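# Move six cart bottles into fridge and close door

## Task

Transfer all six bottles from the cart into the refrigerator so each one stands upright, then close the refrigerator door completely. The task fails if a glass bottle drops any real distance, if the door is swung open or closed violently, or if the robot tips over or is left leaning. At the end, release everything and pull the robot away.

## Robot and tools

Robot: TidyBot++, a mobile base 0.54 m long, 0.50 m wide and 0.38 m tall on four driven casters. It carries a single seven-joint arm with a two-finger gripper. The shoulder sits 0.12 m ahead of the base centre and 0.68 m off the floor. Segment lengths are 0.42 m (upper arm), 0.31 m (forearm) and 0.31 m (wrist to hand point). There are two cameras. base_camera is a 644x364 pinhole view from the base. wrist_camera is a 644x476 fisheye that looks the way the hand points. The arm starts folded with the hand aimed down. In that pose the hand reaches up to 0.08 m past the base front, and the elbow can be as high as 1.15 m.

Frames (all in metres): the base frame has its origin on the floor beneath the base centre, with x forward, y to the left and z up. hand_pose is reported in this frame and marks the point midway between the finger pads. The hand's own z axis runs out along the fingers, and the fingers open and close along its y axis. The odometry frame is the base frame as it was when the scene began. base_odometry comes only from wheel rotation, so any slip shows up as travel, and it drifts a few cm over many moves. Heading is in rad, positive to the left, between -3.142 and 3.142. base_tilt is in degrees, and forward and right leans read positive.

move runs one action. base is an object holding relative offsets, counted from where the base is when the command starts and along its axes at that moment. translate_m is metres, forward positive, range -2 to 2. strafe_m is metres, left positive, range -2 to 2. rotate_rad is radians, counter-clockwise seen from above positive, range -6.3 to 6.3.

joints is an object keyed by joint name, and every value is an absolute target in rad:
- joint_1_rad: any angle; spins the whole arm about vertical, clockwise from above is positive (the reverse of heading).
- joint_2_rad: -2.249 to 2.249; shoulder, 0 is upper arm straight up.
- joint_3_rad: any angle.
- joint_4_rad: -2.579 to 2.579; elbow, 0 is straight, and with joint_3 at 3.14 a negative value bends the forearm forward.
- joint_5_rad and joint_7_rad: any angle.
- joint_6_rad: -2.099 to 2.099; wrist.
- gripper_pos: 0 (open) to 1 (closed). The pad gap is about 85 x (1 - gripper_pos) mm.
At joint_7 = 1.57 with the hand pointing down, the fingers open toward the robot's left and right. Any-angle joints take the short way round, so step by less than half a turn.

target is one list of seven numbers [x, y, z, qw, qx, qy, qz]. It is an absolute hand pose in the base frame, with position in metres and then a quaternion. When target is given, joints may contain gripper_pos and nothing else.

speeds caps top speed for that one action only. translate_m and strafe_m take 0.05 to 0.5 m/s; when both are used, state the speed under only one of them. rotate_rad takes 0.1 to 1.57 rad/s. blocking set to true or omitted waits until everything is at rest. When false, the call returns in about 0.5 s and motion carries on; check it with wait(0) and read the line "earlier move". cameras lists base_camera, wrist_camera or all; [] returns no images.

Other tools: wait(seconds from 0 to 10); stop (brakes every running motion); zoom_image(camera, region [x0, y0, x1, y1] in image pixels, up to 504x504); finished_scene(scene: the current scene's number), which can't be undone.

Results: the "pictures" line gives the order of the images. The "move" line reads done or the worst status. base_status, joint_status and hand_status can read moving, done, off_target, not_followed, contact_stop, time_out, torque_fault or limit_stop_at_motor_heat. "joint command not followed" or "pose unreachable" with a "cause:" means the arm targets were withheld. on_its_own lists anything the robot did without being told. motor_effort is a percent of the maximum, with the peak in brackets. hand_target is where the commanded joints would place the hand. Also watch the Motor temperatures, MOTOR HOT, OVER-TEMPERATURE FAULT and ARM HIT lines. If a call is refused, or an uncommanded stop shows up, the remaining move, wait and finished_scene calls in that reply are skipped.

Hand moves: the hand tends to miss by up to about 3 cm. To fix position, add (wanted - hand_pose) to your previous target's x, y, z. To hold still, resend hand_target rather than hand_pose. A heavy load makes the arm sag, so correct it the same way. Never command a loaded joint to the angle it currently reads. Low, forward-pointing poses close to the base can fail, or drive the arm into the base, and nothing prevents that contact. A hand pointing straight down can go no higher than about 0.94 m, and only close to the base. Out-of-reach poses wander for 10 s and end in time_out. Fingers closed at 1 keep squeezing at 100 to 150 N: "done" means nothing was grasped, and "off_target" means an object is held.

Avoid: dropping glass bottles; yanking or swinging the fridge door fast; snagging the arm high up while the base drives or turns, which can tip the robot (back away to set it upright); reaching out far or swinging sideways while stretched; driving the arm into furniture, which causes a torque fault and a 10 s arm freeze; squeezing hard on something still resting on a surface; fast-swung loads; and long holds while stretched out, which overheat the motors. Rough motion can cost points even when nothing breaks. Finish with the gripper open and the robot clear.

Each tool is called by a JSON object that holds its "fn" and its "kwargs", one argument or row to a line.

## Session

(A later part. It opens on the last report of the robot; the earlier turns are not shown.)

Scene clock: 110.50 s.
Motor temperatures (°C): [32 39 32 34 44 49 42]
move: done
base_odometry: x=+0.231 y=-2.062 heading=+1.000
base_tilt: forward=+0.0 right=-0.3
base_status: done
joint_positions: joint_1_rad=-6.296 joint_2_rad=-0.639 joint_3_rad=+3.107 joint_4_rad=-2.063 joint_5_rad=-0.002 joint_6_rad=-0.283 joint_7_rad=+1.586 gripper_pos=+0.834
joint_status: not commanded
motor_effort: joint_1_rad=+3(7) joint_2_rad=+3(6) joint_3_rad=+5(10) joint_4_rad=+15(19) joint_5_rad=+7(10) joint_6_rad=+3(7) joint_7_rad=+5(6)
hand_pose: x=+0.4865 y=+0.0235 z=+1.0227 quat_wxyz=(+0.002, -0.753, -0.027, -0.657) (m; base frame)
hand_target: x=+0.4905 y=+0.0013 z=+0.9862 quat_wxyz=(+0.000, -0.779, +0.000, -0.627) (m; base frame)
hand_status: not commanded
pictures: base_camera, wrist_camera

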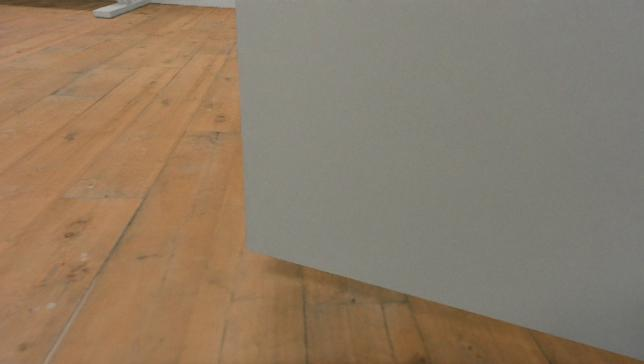

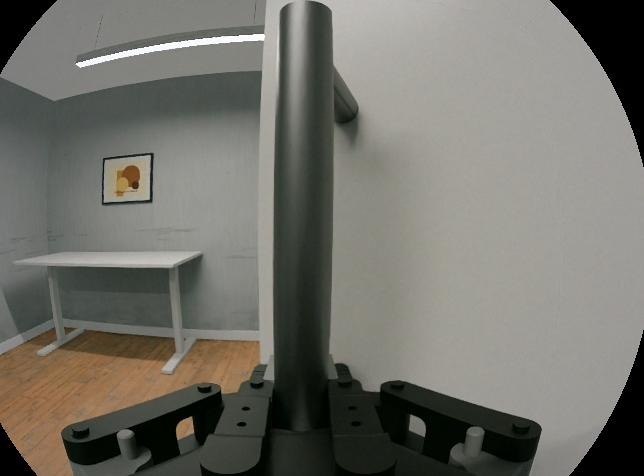

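{"fn": "move", "kwargs": {
  "base": {"translate_m": -0.133, "strafe_m": -0.144, "rotate_rad": 0.3},
  "speeds": {"strafe_m": 0.12, "rotate_rad": 0.19}
}}

Scene clock: 113.00 s.
Motor temperatures (°C): [32 39 32 34 44 49 42]
move: done
base_odometry: x=+0.280 y=-2.252 heading=+1.301
base_tilt: forward=+0.0 right=-0.4
base_status: done
joint_positions: joint_1_rad=-6.308 joint_2_rad=-0.639 joint_3_rad=+3.091 joint_4_rad=-2.063 joint_5_rad=-0.008 joint_6_rad=-0.283 joint_7_rad=+1.584 gripper_pos=+0.834
joint_status: not commanded
motor_effort: joint_1_rad=+7(9) joint_2_rad=+2(5) joint_3_rad=+9(13) joint_4_rad=+15(20) joint_5_rad=+10(10) joint_6_rad=+3(8) joint_7_rad=+5(6)
hand_pose: x=+0.4858 y=+0.0363 z=+1.0222 quat_wxyz=(+0.009, -0.753, -0.037, -0.657) (m; base frame)
hand_target: x=+0.4905 y=+0.0013 z=+0.9862 quat_wxyz=(+0.000, -0.779, +0.000, -0.627) (m; base frame)
hand_status: not commanded
pictures: base_camera, wrist_camera

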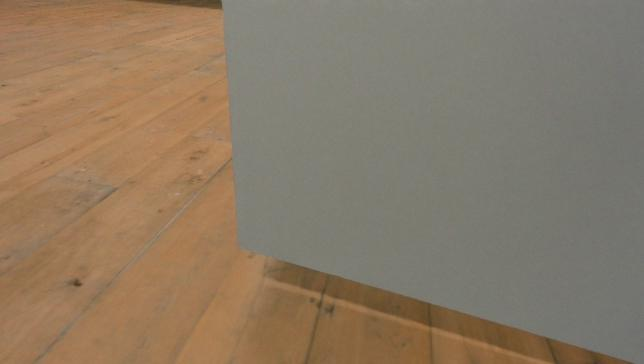

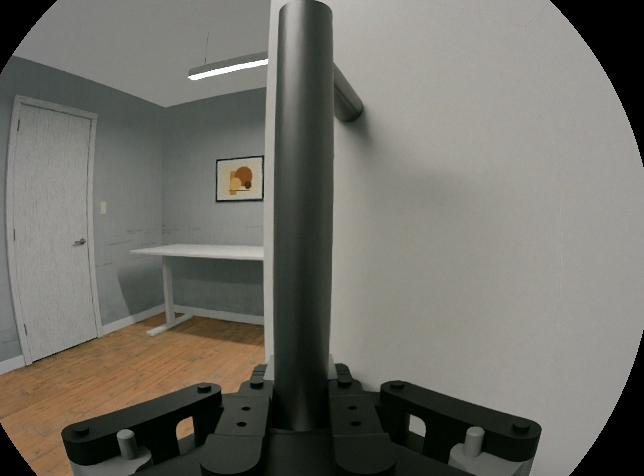

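{"fn": "move", "kwargs": {
  "base": {"translate_m": -0.162, "strafe_m": -0.048, "rotate_rad": 0.2},
  "speeds": {"translate_m": 0.12, "rotate_rad": 0.15}
}}

Scene clock: 115.77 s.
Motor temperatures (°C): [32 39 32 34 44 49 42]
move: done
base_odometry: x=+0.284 y=-2.421 heading=+1.502
base_tilt: forward=+0.0 right=-0.3
base_status: done
joint_positions: joint_1_rad=-6.287 joint_2_rad=-0.635 joint_3_rad=+3.154 joint_4_rad=-2.066 joint_5_rad=-0.005 joint_6_rad=-0.282 joint_7_rad=+1.584 gripper_pos=+0.834
joint_status: not commanded
motor_effort: joint_1_rad=-1(4) joint_2_rad=+2(5) joint_3_rad=-3(7) joint_4_rad=+16(21) joint_5_rad=-4(8) joint_6_rad=+3(8) joint_7_rad=-5(7)
hand_pose: x=+0.4888 y=-0.0031 z=+1.0208 quat_wxyz=(-0.001, -0.755, +0.001, -0.655) (m; base frame)
hand_target: x=+0.4905 y=+0.0013 z=+0.9862 quat_wxyz=(+0.000, -0.779, +0.000, -0.627) (m; base frame)
hand_status: not commanded
pictures: base_camera, wrist_camera

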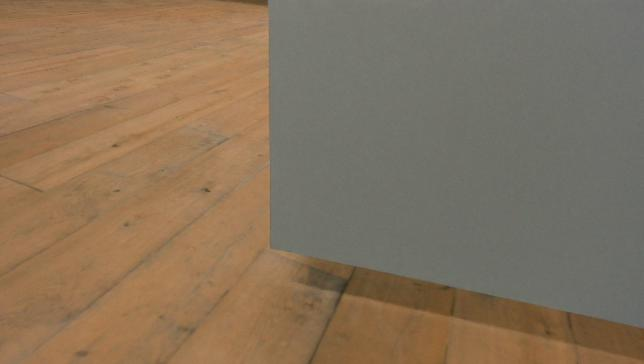

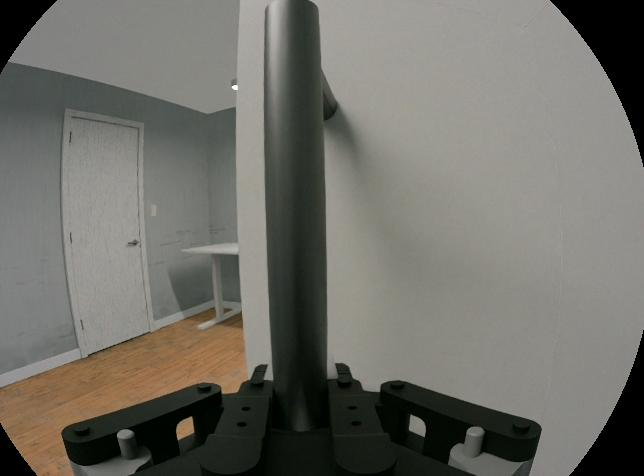

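{"fn": "move", "kwargs": {
  "joints": {"gripper_pos": 0.74}
}}

{"fn": "wait", "kwargs": {
  "seconds": 1.0
}}

Scene clock: 116.93 s.
Motor temperatures (°C): [32 39 32 34 44 49 42]
move: done
base_odometry: x=+0.284 y=-2.421 heading=+1.502
base_tilt: forward=+0.0 right=-0.3
base_status: not commanded
joint_positions: joint_1_rad=-6.287 joint_2_rad=-0.634 joint_3_rad=+3.153 joint_4_rad=-2.087 joint_5_rad=-0.005 joint_6_rad=-0.287 joint_7_rad=+1.584 gripper_pos=+0.740
joint_status: all done
motor_effort: joint_1_rad=-2(4) joint_2_rad=+0(2) joint_3_rad=-2(5) joint_4_rad=+23(23) joint_5_rad=+0(4) joint_6_rad=+9(10) joint_7_rad=-1(5)
hand_pose: x=+0.4888 y=-0.0025 z=+1.0056 quat_wxyz=(-0.001, -0.764, +0.001, -0.645) (m; base frame)
hand_target: x=+0.4905 y=+0.0013 z=+0.9862 quat_wxyz=(+0.000, -0.779, +0.000, -0.627) (m; base frame)
hand_status: not commanded
pictures: base_camera, wrist_camera

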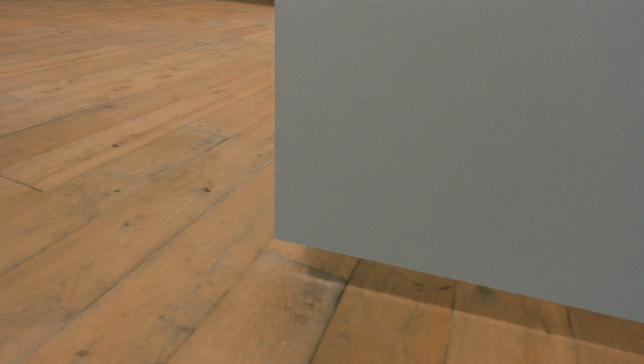

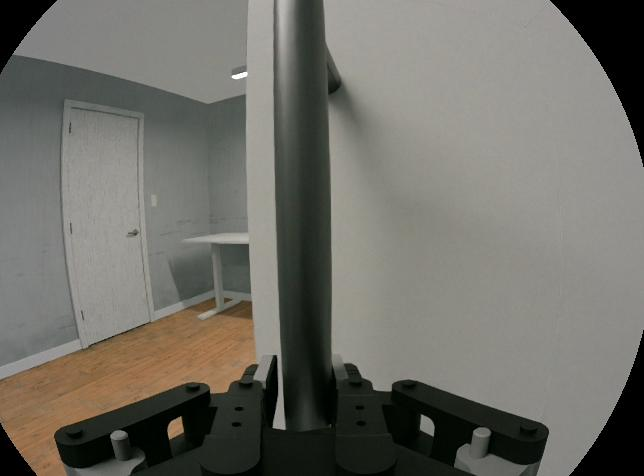

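Scene clock: 117.93 s.
Motor temperatures (°C): [32 39 32 34 44 49 42]
base_odometry: x=+0.284 y=-2.421 heading=+1.502
base_tilt: forward=+0.0 right=-0.3
base_status: not commanded
joint_positions: joint_1_rad=-6.287 joint_2_rad=-0.634 joint_3_rad=+3.154 joint_4_rad=-2.087 joint_5_rad=-0.005 joint_6_rad=-0.287 joint_7_rad=+1.584 gripper_pos=+0.740
joint_status: all done
motor_effort: joint_1_rad=-3(4) joint_2_rad=-1(2) joint_3_rad=-3(5) joint_4_rad=+22(23) joint_5_rad=-1(4) joint_6_rad=+9(10) joint_7_rad=-1(5)
hand_pose: x=+0.4888 y=-0.0029 z=+1.0055 quat_wxyz=(-0.001, -0.764, +0.001, -0.645) (m; base frame)
hand_target: x=+0.4905 y=+0.0013 z=+0.9862 quat_wxyz=(+0.000, -0.779, +0.000, -0.627) (m; base frame)
hand_status: not commanded
wait: 1.00 s; at rest by 0.27 s
pictures: base_camera, wrist_camera

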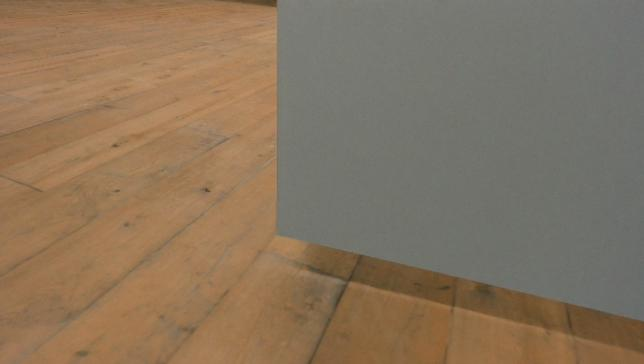

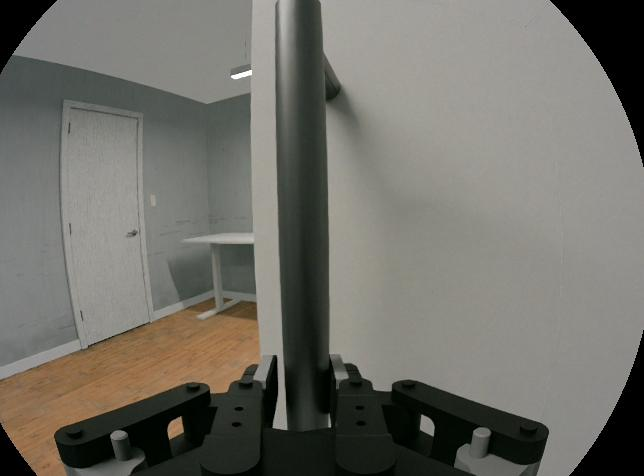

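{"fn": "wait", "kwargs": {
  "seconds": 1.5
}}

Scene clock: 119.60 s.
Motor temperatures (°C): [32 39 32 34 44 49 42]
base_odometry: x=+0.284 y=-2.421 heading=+1.502
base_tilt: forward=+0.0 right=-0.3
base_status: not commanded
joint_positions: joint_1_rad=-6.287 joint_2_rad=-0.634 joint_3_rad=+3.154 joint_4_rad=-2.087 joint_5_rad=-0.005 joint_6_rad=-0.287 joint_7_rad=+1.584 gripper_pos=+0.740
joint_status: all done
motor_effort: joint_1_rad=-2(4) joint_2_rad=-1(2) joint_3_rad=-3(5) joint_4_rad=+22(23) joint_5_rad=-1(4) joint_6_rad=+10(10) joint_7_rad=-1(5)
hand_pose: x=+0.4888 y=-0.0029 z=+1.0055 quat_wxyz=(-0.001, -0.764, +0.001, -0.645) (m; base frame)
hand_target: x=+0.4905 y=+0.0013 z=+0.9862 quat_wxyz=(+0.000, -0.779, +0.000, -0.627) (m; base frame)
hand_status: not commanded
wait: 1.50 s; at rest by 0.10 s
pictures: base_camera, wrist_camera

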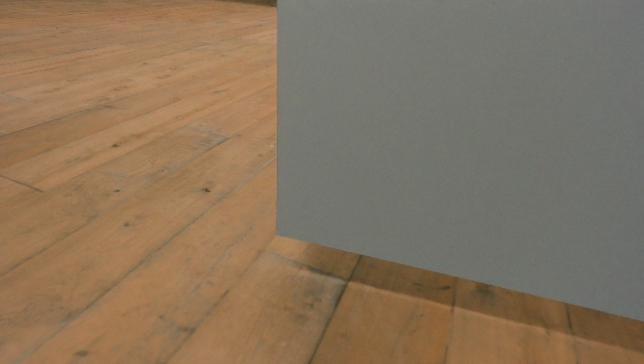

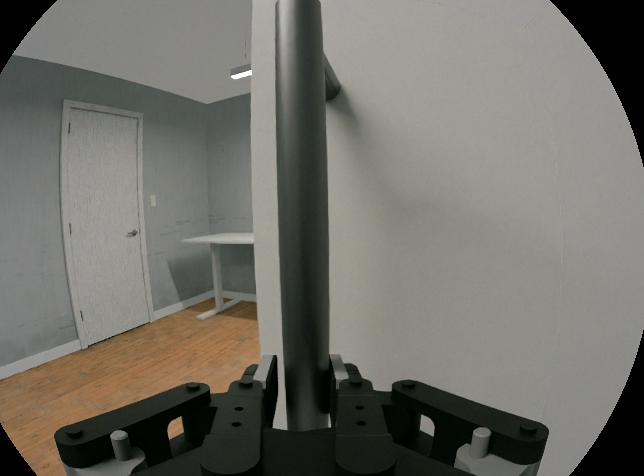

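{"fn": "move", "kwargs": {
  "base": {"strafe_m": -0.007},
  "speeds": {"strafe_m": 0.05},
  "cameras": ["wrist_camera"]
}}

{"fn": "wait", "kwargs": {
  "seconds": 1.0,
  "cameras": ["wrist_camera"]
}}

Scene clock: 120.70 s.
Motor temperatures (°C): [32 39 32 34 44 49 42]
move: done
base_odometry: x=+0.290 y=-2.422 heading=+1.502
base_tilt: forward=+0.0 right=-0.3
base_status: done
joint_positions: joint_1_rad=-6.286 joint_2_rad=-0.634 joint_3_rad=+3.147 joint_4_rad=-2.087 joint_5_rad=-0.005 joint_6_rad=-0.287 joint_7_rad=+1.584 gripper_pos=+0.740
joint_status: not commanded
motor_effort: joint_1_rad=-1(3) joint_2_rad=+0(2) joint_3_rad=+0(4) joint_4_rad=+23(23) joint_5_rad=+0(1) joint_6_rad=+9(10) joint_7_rad=-1(2)
hand_pose: x=+0.4888 y=+0.0003 z=+1.0055 quat_wxyz=(-0.001, -0.764, -0.002, -0.645) (m; base frame)
hand_target: x=+0.4905 y=+0.0013 z=+0.9862 quat_wxyz=(+0.000, -0.779, +0.000, -0.627) (m; base frame)
hand_status: not commanded
pictures: wrist_camera

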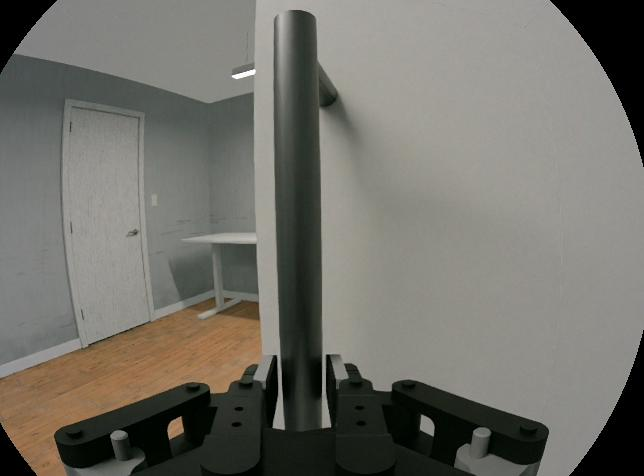

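Scene clock: 121.70 s.
Motor temperatures (°C): [32 39 32 34 44 49 42]
base_odometry: x=+0.290 y=-2.422 heading=+1.502
base_tilt: forward=+0.0 right=-0.3
base_status: done
joint_positions: joint_1_rad=-6.286 joint_2_rad=-0.634 joint_3_rad=+3.147 joint_4_rad=-2.087 joint_5_rad=-0.005 joint_6_rad=-0.287 joint_7_rad=+1.584 gripper_pos=+0.740
joint_status: not commanded
motor_effort: joint_1_rad=-1(3) joint_2_rad=+0(2) joint_3_rad=+0(4) joint_4_rad=+23(23) joint_5_rad=+1(1) joint_6_rad=+10(10) joint_7_rad=-1(2)
hand_pose: x=+0.4888 y=+0.0003 z=+1.0055 quat_wxyz=(-0.001, -0.764, -0.002, -0.645) (m; base frame)
hand_target: x=+0.4905 y=+0.0013 z=+0.9862 quat_wxyz=(+0.000, -0.779, +0.000, -0.627) (m; base frame)
hand_status: not commanded
wait: 1.00 s; at rest by 0.27 s
pictures: wrist_camera

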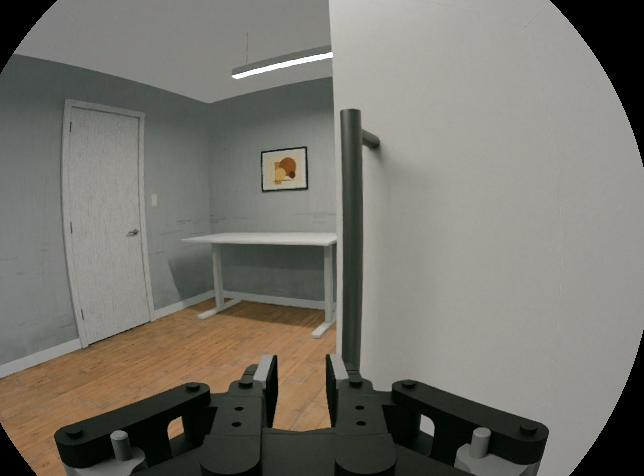

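{"fn": "wait", "kwargs": {
  "seconds": 0.3,
  "cameras": ["wrist_camera"]
}}

{"fn": "wait", "kwargs": {
  "seconds": 0.5,
  "cameras": ["wrist_camera"]
}}

Scene clock: 122.23 s.
Motor temperatures (°C): [32 39 32 34 44 49 42]
base_odometry: x=+0.290 y=-2.422 heading=+1.502
base_tilt: forward=+0.0 right=-0.3
base_status: done
joint_positions: joint_1_rad=-6.286 joint_2_rad=-0.634 joint_3_rad=+3.147 joint_4_rad=-2.087 joint_5_rad=-0.005 joint_6_rad=-0.287 joint_7_rad=+1.584 gripper_pos=+0.740
joint_status: not commanded
motor_effort: joint_1_rad=+0(3) joint_2_rad=+0(2) joint_3_rad=+0(4) joint_4_rad=+23(23) joint_5_rad=+0(1) joint_6_rad=+10(10) joint_7_rad=-1(2)
hand_pose: x=+0.4888 y=+0.0003 z=+1.0055 quat_wxyz=(-0.001, -0.764, -0.002, -0.645) (m; base frame)
hand_target: x=+0.4905 y=+0.0013 z=+0.9862 quat_wxyz=(+0.000, -0.779, +0.000, -0.627) (m; base frame)
hand_status: not commanded
wait: 0.30 s; at rest by 0.03 s
pictures: wrist_camera

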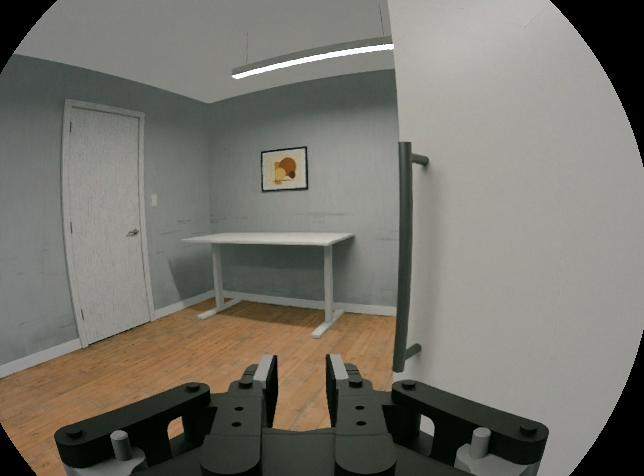

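Scene clock: 122.73 s.
Motor temperatures (°C): [32 39 32 34 44 49 42]
base_odometry: x=+0.290 y=-2.422 heading=+1.502
base_tilt: forward=+0.0 right=-0.3
base_status: done
joint_positions: joint_1_rad=-6.286 joint_2_rad=-0.634 joint_3_rad=+3.147 joint_4_rad=-2.087 joint_5_rad=-0.005 joint_6_rad=-0.287 joint_7_rad=+1.584 gripper_pos=+0.740
joint_status: not commanded
motor_effort: joint_1_rad=+0(3) joint_2_rad=+0(2) joint_3_rad=+0(4) joint_4_rad=+22(23) joint_5_rad=+1(1) joint_6_rad=+10(10) joint_7_rad=-1(2)
hand_pose: x=+0.4888 y=+0.0003 z=+1.0055 quat_wxyz=(-0.001, -0.764, -0.002, -0.645) (m; base frame)
hand_target: x=+0.4905 y=+0.0013 z=+0.9862 quat_wxyz=(+0.000, -0.779, +0.000, -0.627) (m; base frame)
hand_status: not commanded
wait: 0.50 s; at rest by 0.27 s
pictures: wrist_camera

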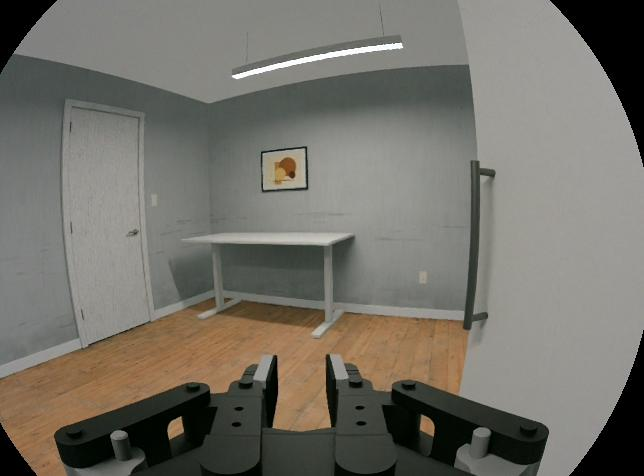

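{"fn": "move", "kwargs": {
  "base": {"rotate_rad": 1.64}
}}

{"fn": "move", "kwargs": {
  "base": {"rotate_rad": 1.3}
}}

Scene clock: 126.90 s.
Motor temperatures (°C): [32 39 32 34 44 49 42]
move: done
base_odometry: x=+0.290 y=-2.422 heading=+3.141
base_tilt: forward=+0.0 right=-0.3
base_status: done
joint_positions: joint_1_rad=-6.286 joint_2_rad=-0.634 joint_3_rad=+3.144 joint_4_rad=-2.087 joint_5_rad=-0.005 joint_6_rad=-0.287 joint_7_rad=+1.584 gripper_pos=+0.740
joint_status: not commanded
motor_effort: joint_1_rad=-1(1) joint_2_rad=+0(2) joint_3_rad=+0(2) joint_4_rad=+22(23) joint_5_rad=+0(1) joint_6_rad=+10(10) joint_7_rad=-1(1)
hand_pose: x=+0.4887 y=+0.0017 z=+1.0055 quat_wxyz=(-0.001, -0.764, -0.003, -0.645) (m; base frame)
hand_target: x=+0.4905 y=+0.0013 z=+0.9862 quat_wxyz=(+0.000, -0.779, +0.000, -0.627) (m; base frame)
hand_status: not commanded
pictures: base_camera, wrist_camera

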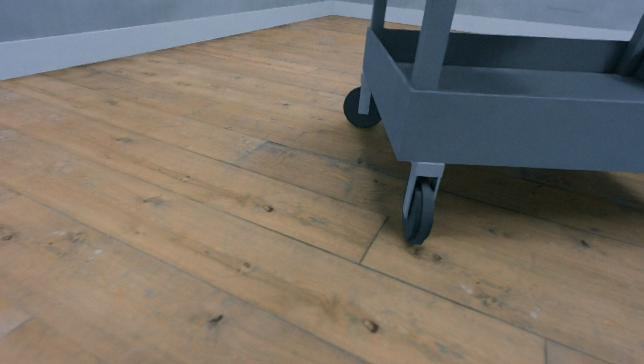

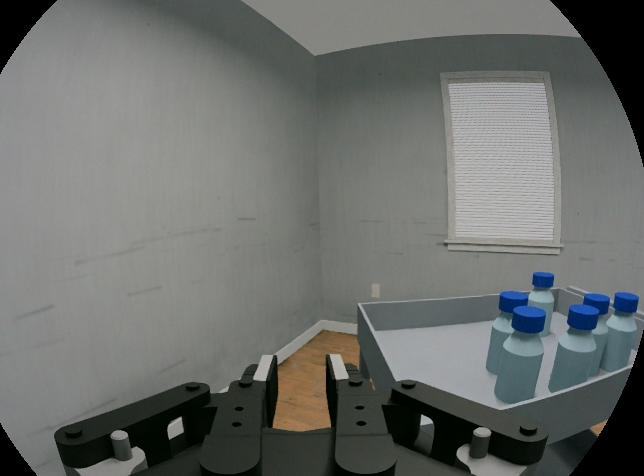

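Scene clock: 129.00 s.
Motor temperatures (°C): [32 39 32 34 44 49 42]
move: done
base_odometry: x=+0.290 y=-2.422 heading=-1.843
base_tilt: forward=+0.1 right=-0.3
base_status: done
joint_positions: joint_1_rad=-6.286 joint_2_rad=-0.634 joint_3_rad=+3.143 joint_4_rad=-2.087 joint_5_rad=-0.005 joint_6_rad=-0.287 joint_7_rad=+1.584 gripper_pos=+0.740
joint_status: not commanded
motor_effort: joint_1_rad=+0(1) joint_2_rad=+0(1) joint_3_rad=+0(2) joint_4_rad=+22(23) joint_5_rad=+0(1) joint_6_rad=+9(10) joint_7_rad=-1(2)
hand_pose: x=+0.4887 y=+0.0025 z=+1.0055 quat_wxyz=(-0.001, -0.764, -0.004, -0.645) (m; base frame)
hand_target: x=+0.4905 y=+0.0013 z=+0.9862 quat_wxyz=(+0.000, -0.779, +0.000, -0.627) (m; base frame)
hand_status: not commanded
pictures: base_camera, wrist_camera

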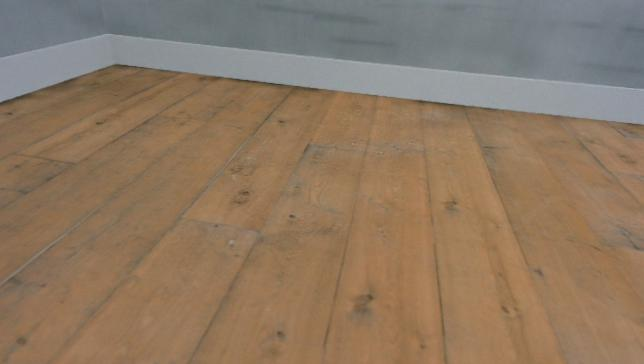

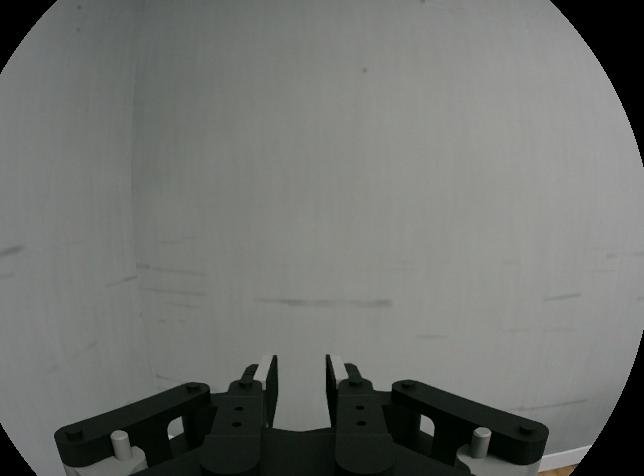

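{"fn": "move", "kwargs": {
  "base": {"translate_m": -1.011, "strafe_m": -0.281, "rotate_rad": 1.446},
  "joints": {"gripper_pos": 0.3}
}}

Scene clock: 133.40 s.
Motor temperatures (°C): [32 39 32 34 44 49 42]
move: done
base_odometry: x=+0.291 y=-1.372 heading=-0.395
base_tilt: forward=+0.0 right=-0.3
base_status: done
joint_positions: joint_1_rad=-6.286 joint_2_rad=-0.630 joint_3_rad=+3.143 joint_4_rad=-2.087 joint_5_rad=-0.005 joint_6_rad=-0.287 joint_7_rad=+1.584 gripper_pos=+0.300
joint_status: all done
motor_effort: joint_1_rad=+0(2) joint_2_rad=+0(3) joint_3_rad=+0(2) joint_4_rad=+22(24) joint_5_rad=+0(1) joint_6_rad=+11(11) joint_7_rad=-1(2)
hand_pose: x=+0.4900 y=+0.0021 z=+1.0041 quat_wxyz=(-0.001, -0.765, -0.004, -0.644) (m; base frame)
hand_target: x=+0.4905 y=+0.0013 z=+0.9862 quat_wxyz=(+0.000, -0.779, +0.000, -0.627) (m; base frame)
hand_status: not commanded
pictures: base_camera, wrist_camera

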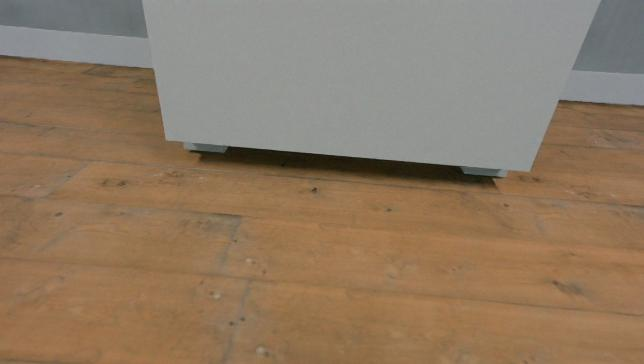

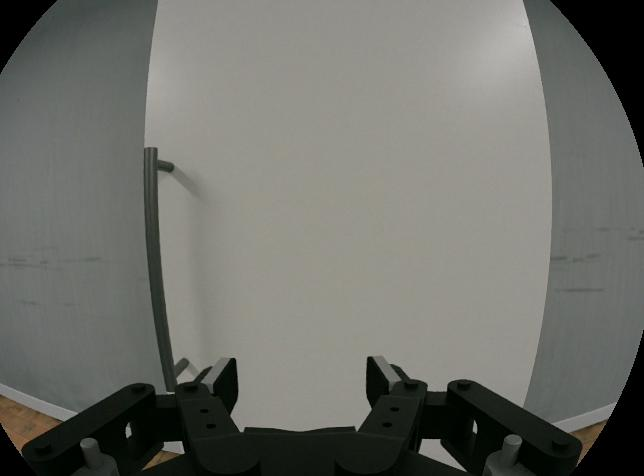

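{"fn": "move", "kwargs": {
  "base": {"translate_m": 0.273, "strafe_m": 0.1745},
  "speeds": {"translate_m": 0.25},
  "joints": {"joint_1_rad": 0, "joint_2_rad": -0.623, "joint_4_rad": -2.1, "joint_6_rad": -0.31, "gripper_pos": 0.4},
  "cameras": ["wrist_camera"]
}}

{"fn": "move", "kwargs": {
  "base": {"translate_m": 0.055},
  "speeds": {"translate_m": 0.1},
  "joints": {"gripper_pos": 0.5},
  "cameras": ["wrist_camera"]
}}

Scene clock: 135.93 s.
Motor temperatures (°C): [32 39 32 34 44 49 42]
move: off_target
base_odometry: x=+0.610 y=-1.316 heading=-0.396
base_tilt: forward=+0.0 right=-0.3
base_status: done
joint_positions: joint_1_rad=-6.277 joint_2_rad=-0.699 joint_3_rad=+3.167 joint_4_rad=-2.109 joint_5_rad=-0.005 joint_6_rad=-0.326 joint_7_rad=+1.584 gripper_pos=+0.400
joint_status: joint_2_rad off_target (ended at -0.699, target -0.623); the others done
motor_effort: joint_1_rad=-4(8) joint_2_rad=+17(22) joint_3_rad=-5(10) joint_4_rad=+25(29) joint_5_rad=-2(4) joint_6_rad=+15(22) joint_7_rad=-2(2)
hand_pose: x=+0.4659 y=-0.0123 z=+1.0032 quat_wxyz=(-0.004, -0.763, +0.011, -0.646) (m; base frame)
hand_target: x=+0.4905 y=+0.0014 z=+0.9862 quat_wxyz=(+0.000, -0.779, +0.000, -0.627) (m; base frame)
hand_status: not commanded
pictures: wrist_camera

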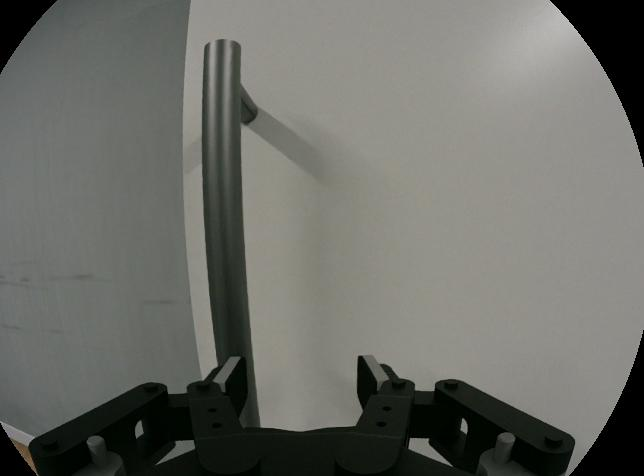

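Scene clock: 138.47 s.
Motor temperatures (°C): [32 39 32 34 44 49 42]
move: time_out
base_odometry: x=+0.658 y=-1.336 heading=-0.400
base_tilt: forward=+0.0 right=-0.3
base_status: translate_m time_out (by the wheels' count: +0.052 of +0.055)
joint_positions: joint_1_rad=-6.277 joint_2_rad=-0.823 joint_3_rad=+3.167 joint_4_rad=-2.129 joint_5_rad=-0.005 joint_6_rad=-0.418 joint_7_rad=+1.584 gripper_pos=+0.499
joint_status: all done
motor_effort: joint_1_rad=-3(5) joint_2_rad=+43(48) joint_3_rad=-5(8) joint_4_rad=+26(32) joint_5_rad=-3(5) joint_6_rad=+25(33) joint_7_rad=-3(3)
hand_pose: x=+0.4216 y=-0.0108 z=+1.0030 quat_wxyz=(-0.003, -0.759, +0.011, -0.651) (m; base frame)
hand_target: x=+0.4905 y=+0.0014 z=+0.9862 quat_wxyz=(+0.000, -0.779, +0.000, -0.627) (m; base frame)
hand_status: not commanded
pictures: wrist_camera

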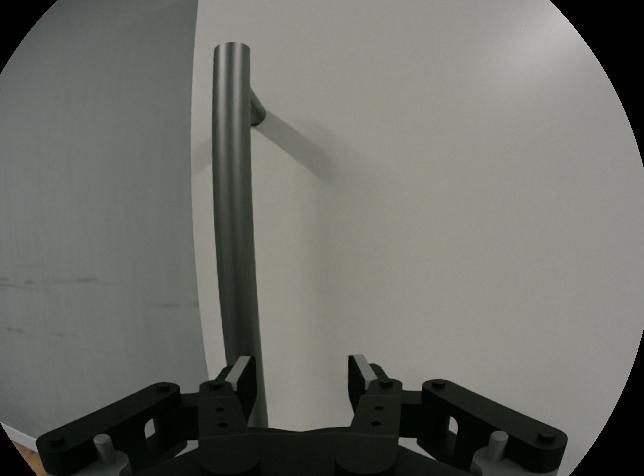

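{"fn": "move", "kwargs": {
  "base": {"translate_m": -0.12},
  "speeds": {"translate_m": 0.12},
  "cameras": []
}}

{"fn": "move", "kwargs": {
  "base": {"strafe_m": 0.035},
  "joints": {"gripper_pos": 0.4}
}}

Scene clock: 140.27 s.
Motor temperatures (°C): [32 39 32 34 44 49 42]
move: done
base_odometry: x=+0.547 y=-1.289 heading=-0.399
base_tilt: forward=+0.0 right=-0.3
base_status: done
joint_positions: joint_1_rad=-6.277 joint_2_rad=-0.619 joint_3_rad=+3.153 joint_4_rad=-2.103 joint_5_rad=-0.005 joint_6_rad=-0.333 joint_7_rad=+1.584 gripper_pos=+0.500
joint_status: not commanded
on_its_own: joint_2_rad moved +0.204 to your old target -0.623
motor_effort: joint_1_rad=+0(3) joint_2_rad=+0(46) joint_3_rad=-1(4) joint_4_rad=+22(24) joint_5_rad=+0(3) joint_6_rad=+10(24) joint_7_rad=-1(3)
hand_pose: x=+0.4899 y=-0.0056 z=+0.9765 quat_wxyz=(-0.004, -0.788, +0.004, -0.615) (m; base frame)
hand_target: x=+0.4905 y=+0.0014 z=+0.9862 quat_wxyz=(+0.000, -0.779, +0.000, -0.627) (m; base frame)
hand_status: not commanded
pictures: none
No camera images: "cameras" was empty.

Scene clock: 141.13 s.
Motor temperatures (°C): [32 39 32 34 44 49 42]
move: done
base_odometry: x=+0.561 y=-1.257 heading=-0.398
base_tilt: forward=+0.0 right=-0.3
base_status: done
joint_positions: joint_1_rad=-6.277 joint_2_rad=-0.619 joint_3_rad=+3.144 joint_4_rad=-2.103 joint_5_rad=-0.005 joint_6_rad=-0.333 joint_7_rad=+1.584 gripper_pos=+0.400
joint_status: all done
motor_effort: joint_1_rad=+0(1) joint_2_rad=-1(2) joint_3_rad=+0(2) joint_4_rad=+22(23) joint_5_rad=+0(1) joint_6_rad=+9(10) joint_7_rad=-1(2)
hand_pose: x=+0.4899 y=-0.0015 z=+0.9764 quat_wxyz=(-0.004, -0.788, +0.000, -0.615) (m; base frame)
hand_target: x=+0.4905 y=+0.0014 z=+0.9862 quat_wxyz=(+0.000, -0.779, +0.000, -0.627) (m; base frame)
hand_status: not commanded
pictures: base_camera, wrist_camera

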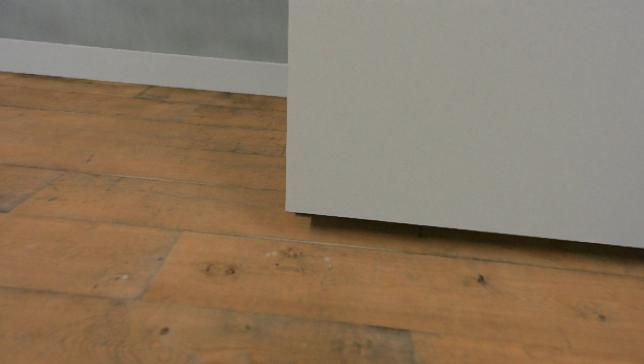

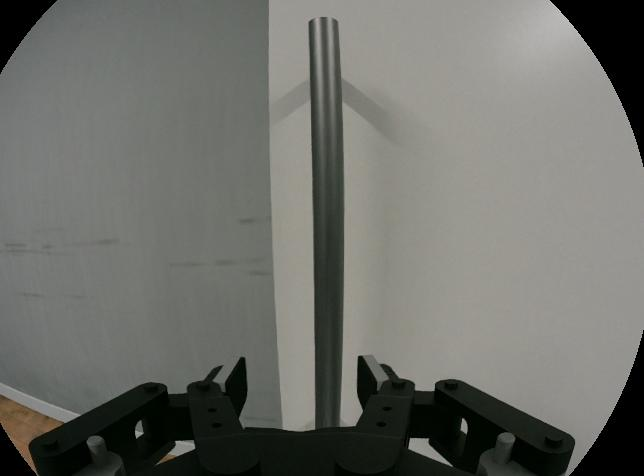

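{"fn": "move", "kwargs": {
  "base": {"translate_m": 0.06, "strafe_m": -0.014},
  "speeds": {"translate_m": 0.12},
  "cameras": ["wrist_camera"]
}}

Scene clock: 142.43 s.
Motor temperatures (°C): [32 39 32 34 44 49 42]
move: done
base_odometry: x=+0.611 y=-1.293 heading=-0.398
base_tilt: forward=+0.1 right=-0.3
base_status: done
joint_positions: joint_1_rad=-6.277 joint_2_rad=-0.621 joint_3_rad=+3.144 joint_4_rad=-2.103 joint_5_rad=-0.005 joint_6_rad=-0.333 joint_7_rad=+1.584 gripper_pos=+0.400
joint_status: not commanded
motor_effort: joint_1_rad=-1(1) joint_2_rad=+0(3) joint_3_rad=+0(1) joint_4_rad=+22(23) joint_5_rad=+0(1) joint_6_rad=+9(10) joint_7_rad=-1(2)
hand_pose: x=+0.4895 y=-0.0015 z=+0.9769 quat_wxyz=(-0.004, -0.788, +0.000, -0.616) (m; base frame)
hand_target: x=+0.4905 y=+0.0014 z=+0.9862 quat_wxyz=(+0.000, -0.779, +0.000, -0.627) (m; base frame)
hand_status: not commanded
pictures: wrist_camera

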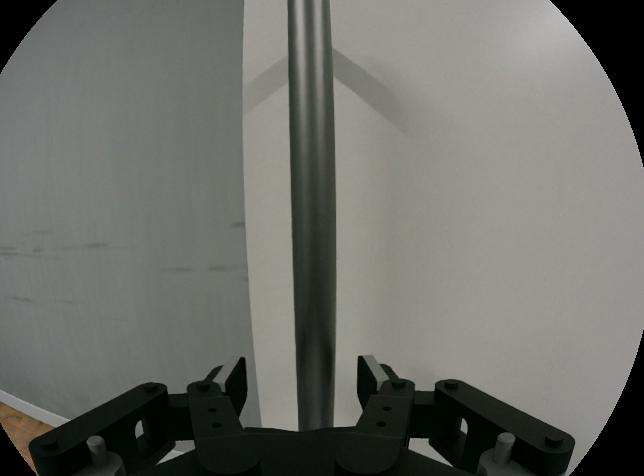

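{"fn": "move", "kwargs": {
  "base": {"translate_m": 0.045, "strafe_m": -0.006},
  "speeds": {"translate_m": 0.1},
  "cameras": []
}}

{"fn": "move", "kwargs": {
  "joints": {"gripper_pos": 0.8},
  "cameras": ["wrist_camera"]
}}

{"fn": "move", "kwargs": {
  "joints": {"gripper_pos": 0.95},
  "cameras": ["base_camera"]
}}

Scene clock: 143.67 s.
Motor temperatures (°C): [32 39 32 34 44 49 42]
move: done
base_odometry: x=+0.650 y=-1.316 heading=-0.398
base_tilt: forward=+0.1 right=-0.3
base_status: done
joint_positions: joint_1_rad=-6.277 joint_2_rad=-0.622 joint_3_rad=+3.144 joint_4_rad=-2.103 joint_5_rad=-0.005 joint_6_rad=-0.333 joint_7_rad=+1.584 gripper_pos=+0.400
joint_status: not commanded
motor_effort: joint_1_rad=-1(1) joint_2_rad=+0(4) joint_3_rad=+0(2) joint_4_rad=+22(23) joint_5_rad=+0(1) joint_6_rad=+10(10) joint_7_rad=-1(2)
hand_pose: x=+0.4892 y=-0.0015 z=+0.9772 quat_wxyz=(-0.004, -0.788, +0.000, -0.616) (m; base frame)
hand_target: x=+0.4905 y=+0.0014 z=+0.9862 quat_wxyz=(+0.000, -0.779, +0.000, -0.627) (m; base frame)
hand_status: not commanded
pictures: none
No camera images: "cameras" was empty.

Scene clock: 144.43 s.
Motor temperatures (°C): [32 39 32 34 44 49 42]
move: done
base_odometry: x=+0.650 y=-1.316 heading=-0.398
base_tilt: forward=+0.0 right=-0.3
base_status: not commanded
joint_positions: joint_1_rad=-6.277 joint_2_rad=-0.622 joint_3_rad=+3.144 joint_4_rad=-2.103 joint_5_rad=-0.005 joint_6_rad=-0.333 joint_7_rad=+1.584 gripper_pos=+0.800
joint_status: all done
motor_effort: joint_1_rad=+0(1) joint_2_rad=-1(1) joint_3_rad=+0(1) joint_4_rad=+22(23) joint_5_rad=+1(1) joint_6_rad=+10(10) joint_7_rad=-1(2)
hand_pose: x=+0.4892 y=-0.0015 z=+0.9772 quat_wxyz=(-0.004, -0.788, +0.000, -0.616) (m; base frame)
hand_target: x=+0.4905 y=+0.0014 z=+0.9862 quat_wxyz=(+0.000, -0.779, +0.000, -0.627) (m; base frame)
hand_status: not commanded
pictures: wrist_camera

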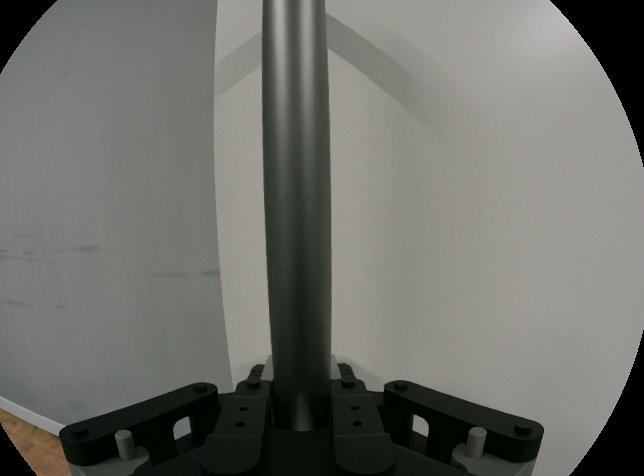

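Scene clock: 145.00 s.
Motor temperatures (°C): [32 39 32 34 44 49 42]
move: off_target
base_odometry: x=+0.650 y=-1.316 heading=-0.398
base_tilt: forward=+0.0 right=-0.3
base_status: not commanded
joint_positions: joint_1_rad=-6.277 joint_2_rad=-0.622 joint_3_rad=+3.145 joint_4_rad=-2.103 joint_5_rad=-0.005 joint_6_rad=-0.333 joint_7_rad=+1.584 gripper_pos=+0.832
joint_status: gripper_pos off_target (ended at +0.832, target +0.950)
motor_effort: joint_1_rad=-1(3) joint_2_rad=-1(1) joint_3_rad=+0(3) joint_4_rad=+23(24) joint_5_rad=-3(4) joint_6_rad=+10(11) joint_7_rad=-4(4)
hand_pose: x=+0.4892 y=-0.0020 z=+0.9772 quat_wxyz=(-0.004, -0.788, +0.000, -0.616) (m; base frame)
hand_target: x=+0.4905 y=+0.0014 z=+0.9862 quat_wxyz=(+0.000, -0.779, +0.000, -0.627) (m; base frame)
hand_status: not commanded
pictures: base_camera

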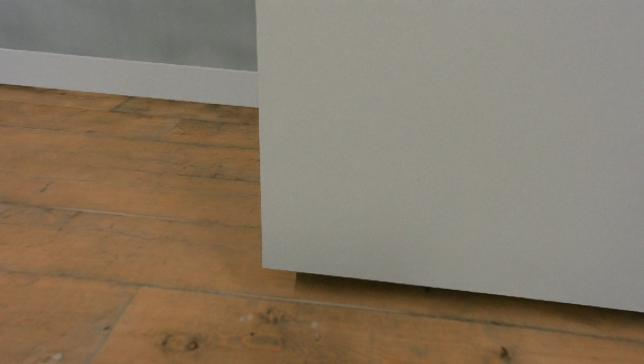

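{"fn": "move", "kwargs": {
  "base": {"translate_m": -0.075},
  "speeds": {"translate_m": 0.05},
  "cameras": []
}}

{"fn": "move", "kwargs": {
  "base": {"translate_m": -0.146, "strafe_m": -0.2675, "rotate_rad": 0.438},
  "speeds": {"strafe_m": 0.12, "rotate_rad": 0.17}
}}

Scene clock: 148.03 s.
Motor temperatures (°C): [32 39 32 34 44 49 42]
move: done
base_odometry: x=+0.581 y=-1.287 heading=-0.398
base_tilt: forward=+0.0 right=-0.3
base_status: done
joint_positions: joint_1_rad=-6.277 joint_2_rad=-0.610 joint_3_rad=+3.159 joint_4_rad=-2.111 joint_5_rad=+0.000 joint_6_rad=-0.297 joint_7_rad=+1.584 gripper_pos=+0.832
joint_status: not commanded
motor_effort: joint_1_rad=-5(5) joint_2_rad=-5(31) joint_3_rad=-5(7) joint_4_rad=+24(27) joint_5_rad=-8(9) joint_6_rad=+8(11) joint_7_rad=-7(8)
hand_pose: x=+0.4948 y=-0.0093 z=+0.9784 quat_wxyz=(-0.007, -0.783, +0.006, -0.622) (m; base frame)
hand_target: x=+0.4905 y=+0.0014 z=+0.9862 quat_wxyz=(+0.000, -0.779, +0.000, -0.627) (m; base frame)
hand_status: not commanded
pictures: none
No camera images: "cameras" was empty.

Scene clock: 151.17 s.
Motor temperatures (°C): [32 39 32 34 44 49 42]
move: done
base_odometry: x=+0.342 y=-1.477 heading=+0.040
base_tilt: forward=+0.1 right=-0.3
base_status: done
joint_positions: joint_1_rad=-6.275 joint_2_rad=-0.614 joint_3_rad=+3.145 joint_4_rad=-2.110 joint_5_rad=+0.000 joint_6_rad=-0.300 joint_7_rad=+1.584 gripper_pos=+0.833
joint_status: not commanded
motor_effort: joint_1_rad=-1(7) joint_2_rad=-2(7) joint_3_rad=-1(7) joint_4_rad=+23(25) joint_5_rad=+0(10) joint_6_rad=+8(12) joint_7_rad=-1(8)
hand_pose: x=+0.4934 y=-0.0033 z=+0.9802 quat_wxyz=(-0.007, -0.782, -0.001, -0.624) (m; base frame)
hand_target: x=+0.4905 y=+0.0014 z=+0.9862 quat_wxyz=(+0.000, -0.779, +0.000, -0.627) (m; base frame)
hand_status: not commanded
pictures: base_camera, wrist_camera

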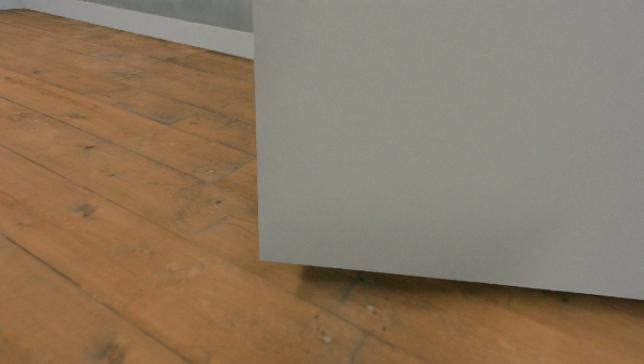

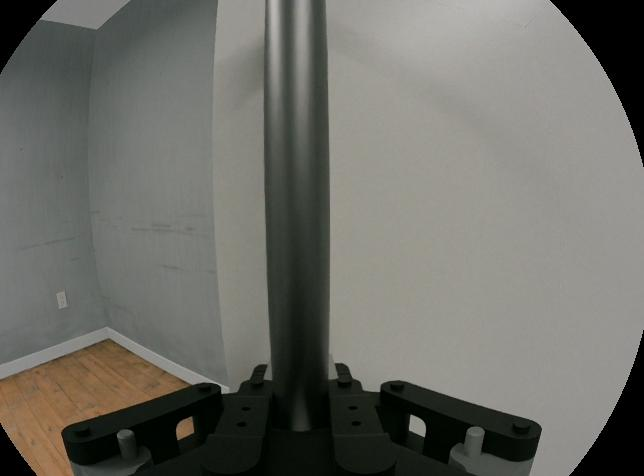

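{"fn": "move", "kwargs": {
  "base": {"translate_m": -0.159, "strafe_m": -0.277, "rotate_rad": 0.5},
  "speeds": {"strafe_m": 0.13, "rotate_rad": 0.2},
  "cameras": []
}}

{"fn": "move", "kwargs": {
  "base": {"translate_m": -0.171, "strafe_m": -0.2367, "rotate_rad": 0.46},
  "speeds": {"strafe_m": 0.13, "rotate_rad": 0.2}
}}

Scene clock: 157.37 s.
Motor temperatures (°C): [32 39 32 34 44 49 42]
move: done
base_odometry: x=+0.194 y=-1.760 heading=+0.540
base_tilt: forward=+0.0 right=-0.3
base_status: done
joint_positions: joint_1_rad=-6.276 joint_2_rad=-0.617 joint_3_rad=+3.153 joint_4_rad=-2.109 joint_5_rad=+0.000 joint_6_rad=-0.300 joint_7_rad=+1.584 gripper_pos=+0.833
joint_status: not commanded
motor_effort: joint_1_rad=-2(6) joint_2_rad=-2(6) joint_3_rad=-1(8) joint_4_rad=+22(25) joint_5_rad=-2(8) joint_6_rad=+9(11) joint_7_rad=-3(5)
hand_pose: x=+0.4928 y=-0.0068 z=+0.9815 quat_wxyz=(-0.007, -0.781, +0.003, -0.625) (m; base frame)
hand_target: x=+0.4905 y=+0.0014 z=+0.9862 quat_wxyz=(+0.000, -0.779, +0.000, -0.627) (m; base frame)
hand_status: not commanded
pictures: none
No camera images: "cameras" was empty.

Scene clock: 160.23 s.
Motor temperatures (°C): [32 39 32 34 44 49 42]
move: done
base_odometry: x=+0.169 y=-2.051 heading=+1.000
base_tilt: forward=+0.1 right=-0.3
base_status: done
joint_positions: joint_1_rad=-6.272 joint_2_rad=-0.617 joint_3_rad=+3.154 joint_4_rad=-2.109 joint_5_rad=+0.000 joint_6_rad=-0.300 joint_7_rad=+1.584 gripper_pos=+0.833
joint_status: not commanded
motor_effort: joint_1_rad=-1(7) joint_2_rad=-2(5) joint_3_rad=+0(9) joint_4_rad=+23(26) joint_5_rad=-2(6) joint_6_rad=+9(12) joint_7_rad=-2(5)
hand_pose: x=+0.4926 y=-0.0088 z=+0.9818 quat_wxyz=(-0.008, -0.781, +0.005, -0.625) (m; base frame)
hand_target: x=+0.4905 y=+0.0014 z=+0.9862 quat_wxyz=(+0.000, -0.779, +0.000, -0.627) (m; base frame)
hand_status: not commanded
pictures: base_camera, wrist_camera

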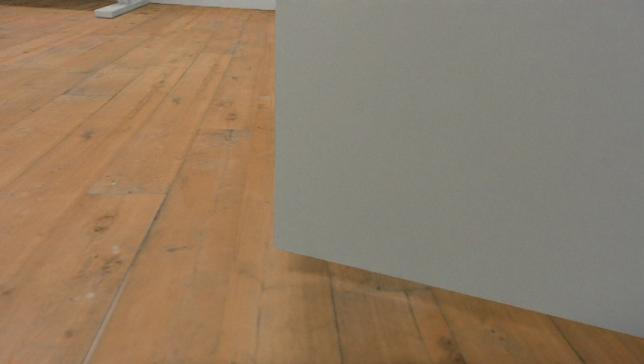

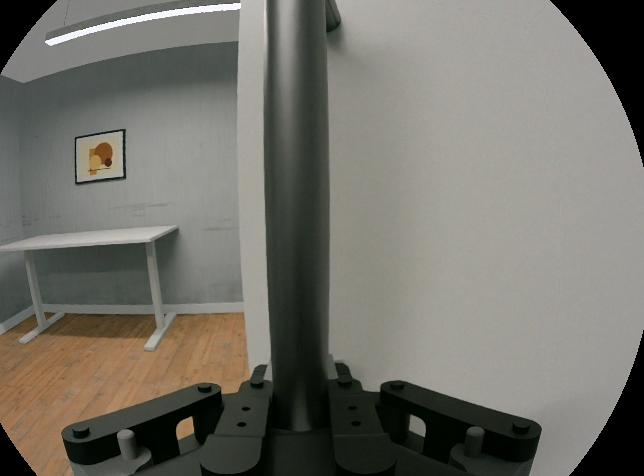

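{"fn": "move", "kwargs": {
  "base": {"translate_m": -0.1856, "strafe_m": -0.1976, "rotate_rad": 0.4},
  "speeds": {"strafe_m": 0.12, "rotate_rad": 0.2},
  "cameras": []
}}

{"fn": "move", "kwargs": {
  "base": {"translate_m": -0.157, "strafe_m": -0.094, "rotate_rad": 0.2},
  "speeds": {"translate_m": 0.1, "rotate_rad": 0.12}
}}

Scene clock: 163.43 s.
Motor temperatures (°C): [32 39 32 34 44 49 42]
move: done
base_odometry: x=+0.236 y=-2.314 heading=+1.402
base_tilt: forward=+0.1 right=-0.3
base_status: done
joint_positions: joint_1_rad=-6.275 joint_2_rad=-0.616 joint_3_rad=+3.153 joint_4_rad=-2.109 joint_5_rad=+0.003 joint_6_rad=-0.300 joint_7_rad=+1.584 gripper_pos=+0.833
joint_status: not commanded
motor_effort: joint_1_rad=+0(9) joint_2_rad=-4(6) joint_3_rad=-2(11) joint_4_rad=+24(30) joint_5_rad=+2(10) joint_6_rad=+11(15) joint_7_rad=+0(8)
hand_pose: x=+0.4930 y=-0.0073 z=+0.9810 quat_wxyz=(-0.008, -0.781, +0.003, -0.624) (m; base frame)
hand_target: x=+0.4905 y=+0.0014 z=+0.9862 quat_wxyz=(+0.000, -0.779, +0.000, -0.627) (m; base frame)
hand_status: not commanded
pictures: none
No camera images: "cameras" was empty.

Scene clock: 165.87 s.
Motor temperatures (°C): [32 39 32 34 44 49 42]
move: done
base_odometry: x=+0.302 y=-2.485 heading=+1.603
base_tilt: forward=+0.0 right=-0.3
base_status: done
joint_positions: joint_1_rad=-6.276 joint_2_rad=-0.619 joint_3_rad=+3.153 joint_4_rad=-2.112 joint_5_rad=+0.003 joint_6_rad=-0.303 joint_7_rad=+1.584 gripper_pos=+0.833
joint_status: not commanded
motor_effort: joint_1_rad=+0(6) joint_2_rad=-2(7) joint_3_rad=-2(8) joint_4_rad=+26(29) joint_5_rad=+1(6) joint_6_rad=+13(15) joint_7_rad=-1(6)
hand_pose: x=+0.4918 y=-0.0067 z=+0.9797 quat_wxyz=(-0.008, -0.782, +0.002, -0.623) (m; base frame)
hand_target: x=+0.4905 y=+0.0014 z=+0.9862 quat_wxyz=(+0.000, -0.779, +0.000, -0.627) (m; base frame)
hand_status: not commanded
pictures: base_camera, wrist_camera

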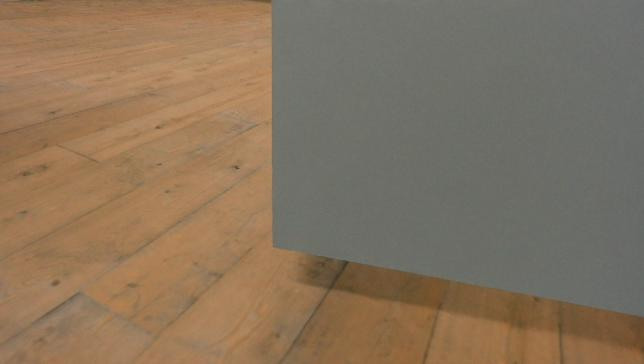

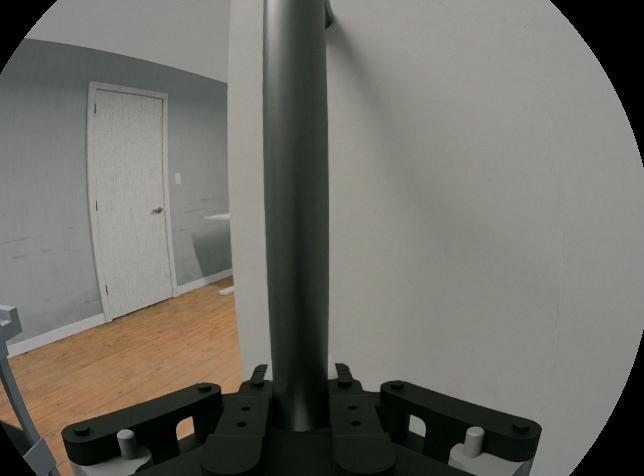

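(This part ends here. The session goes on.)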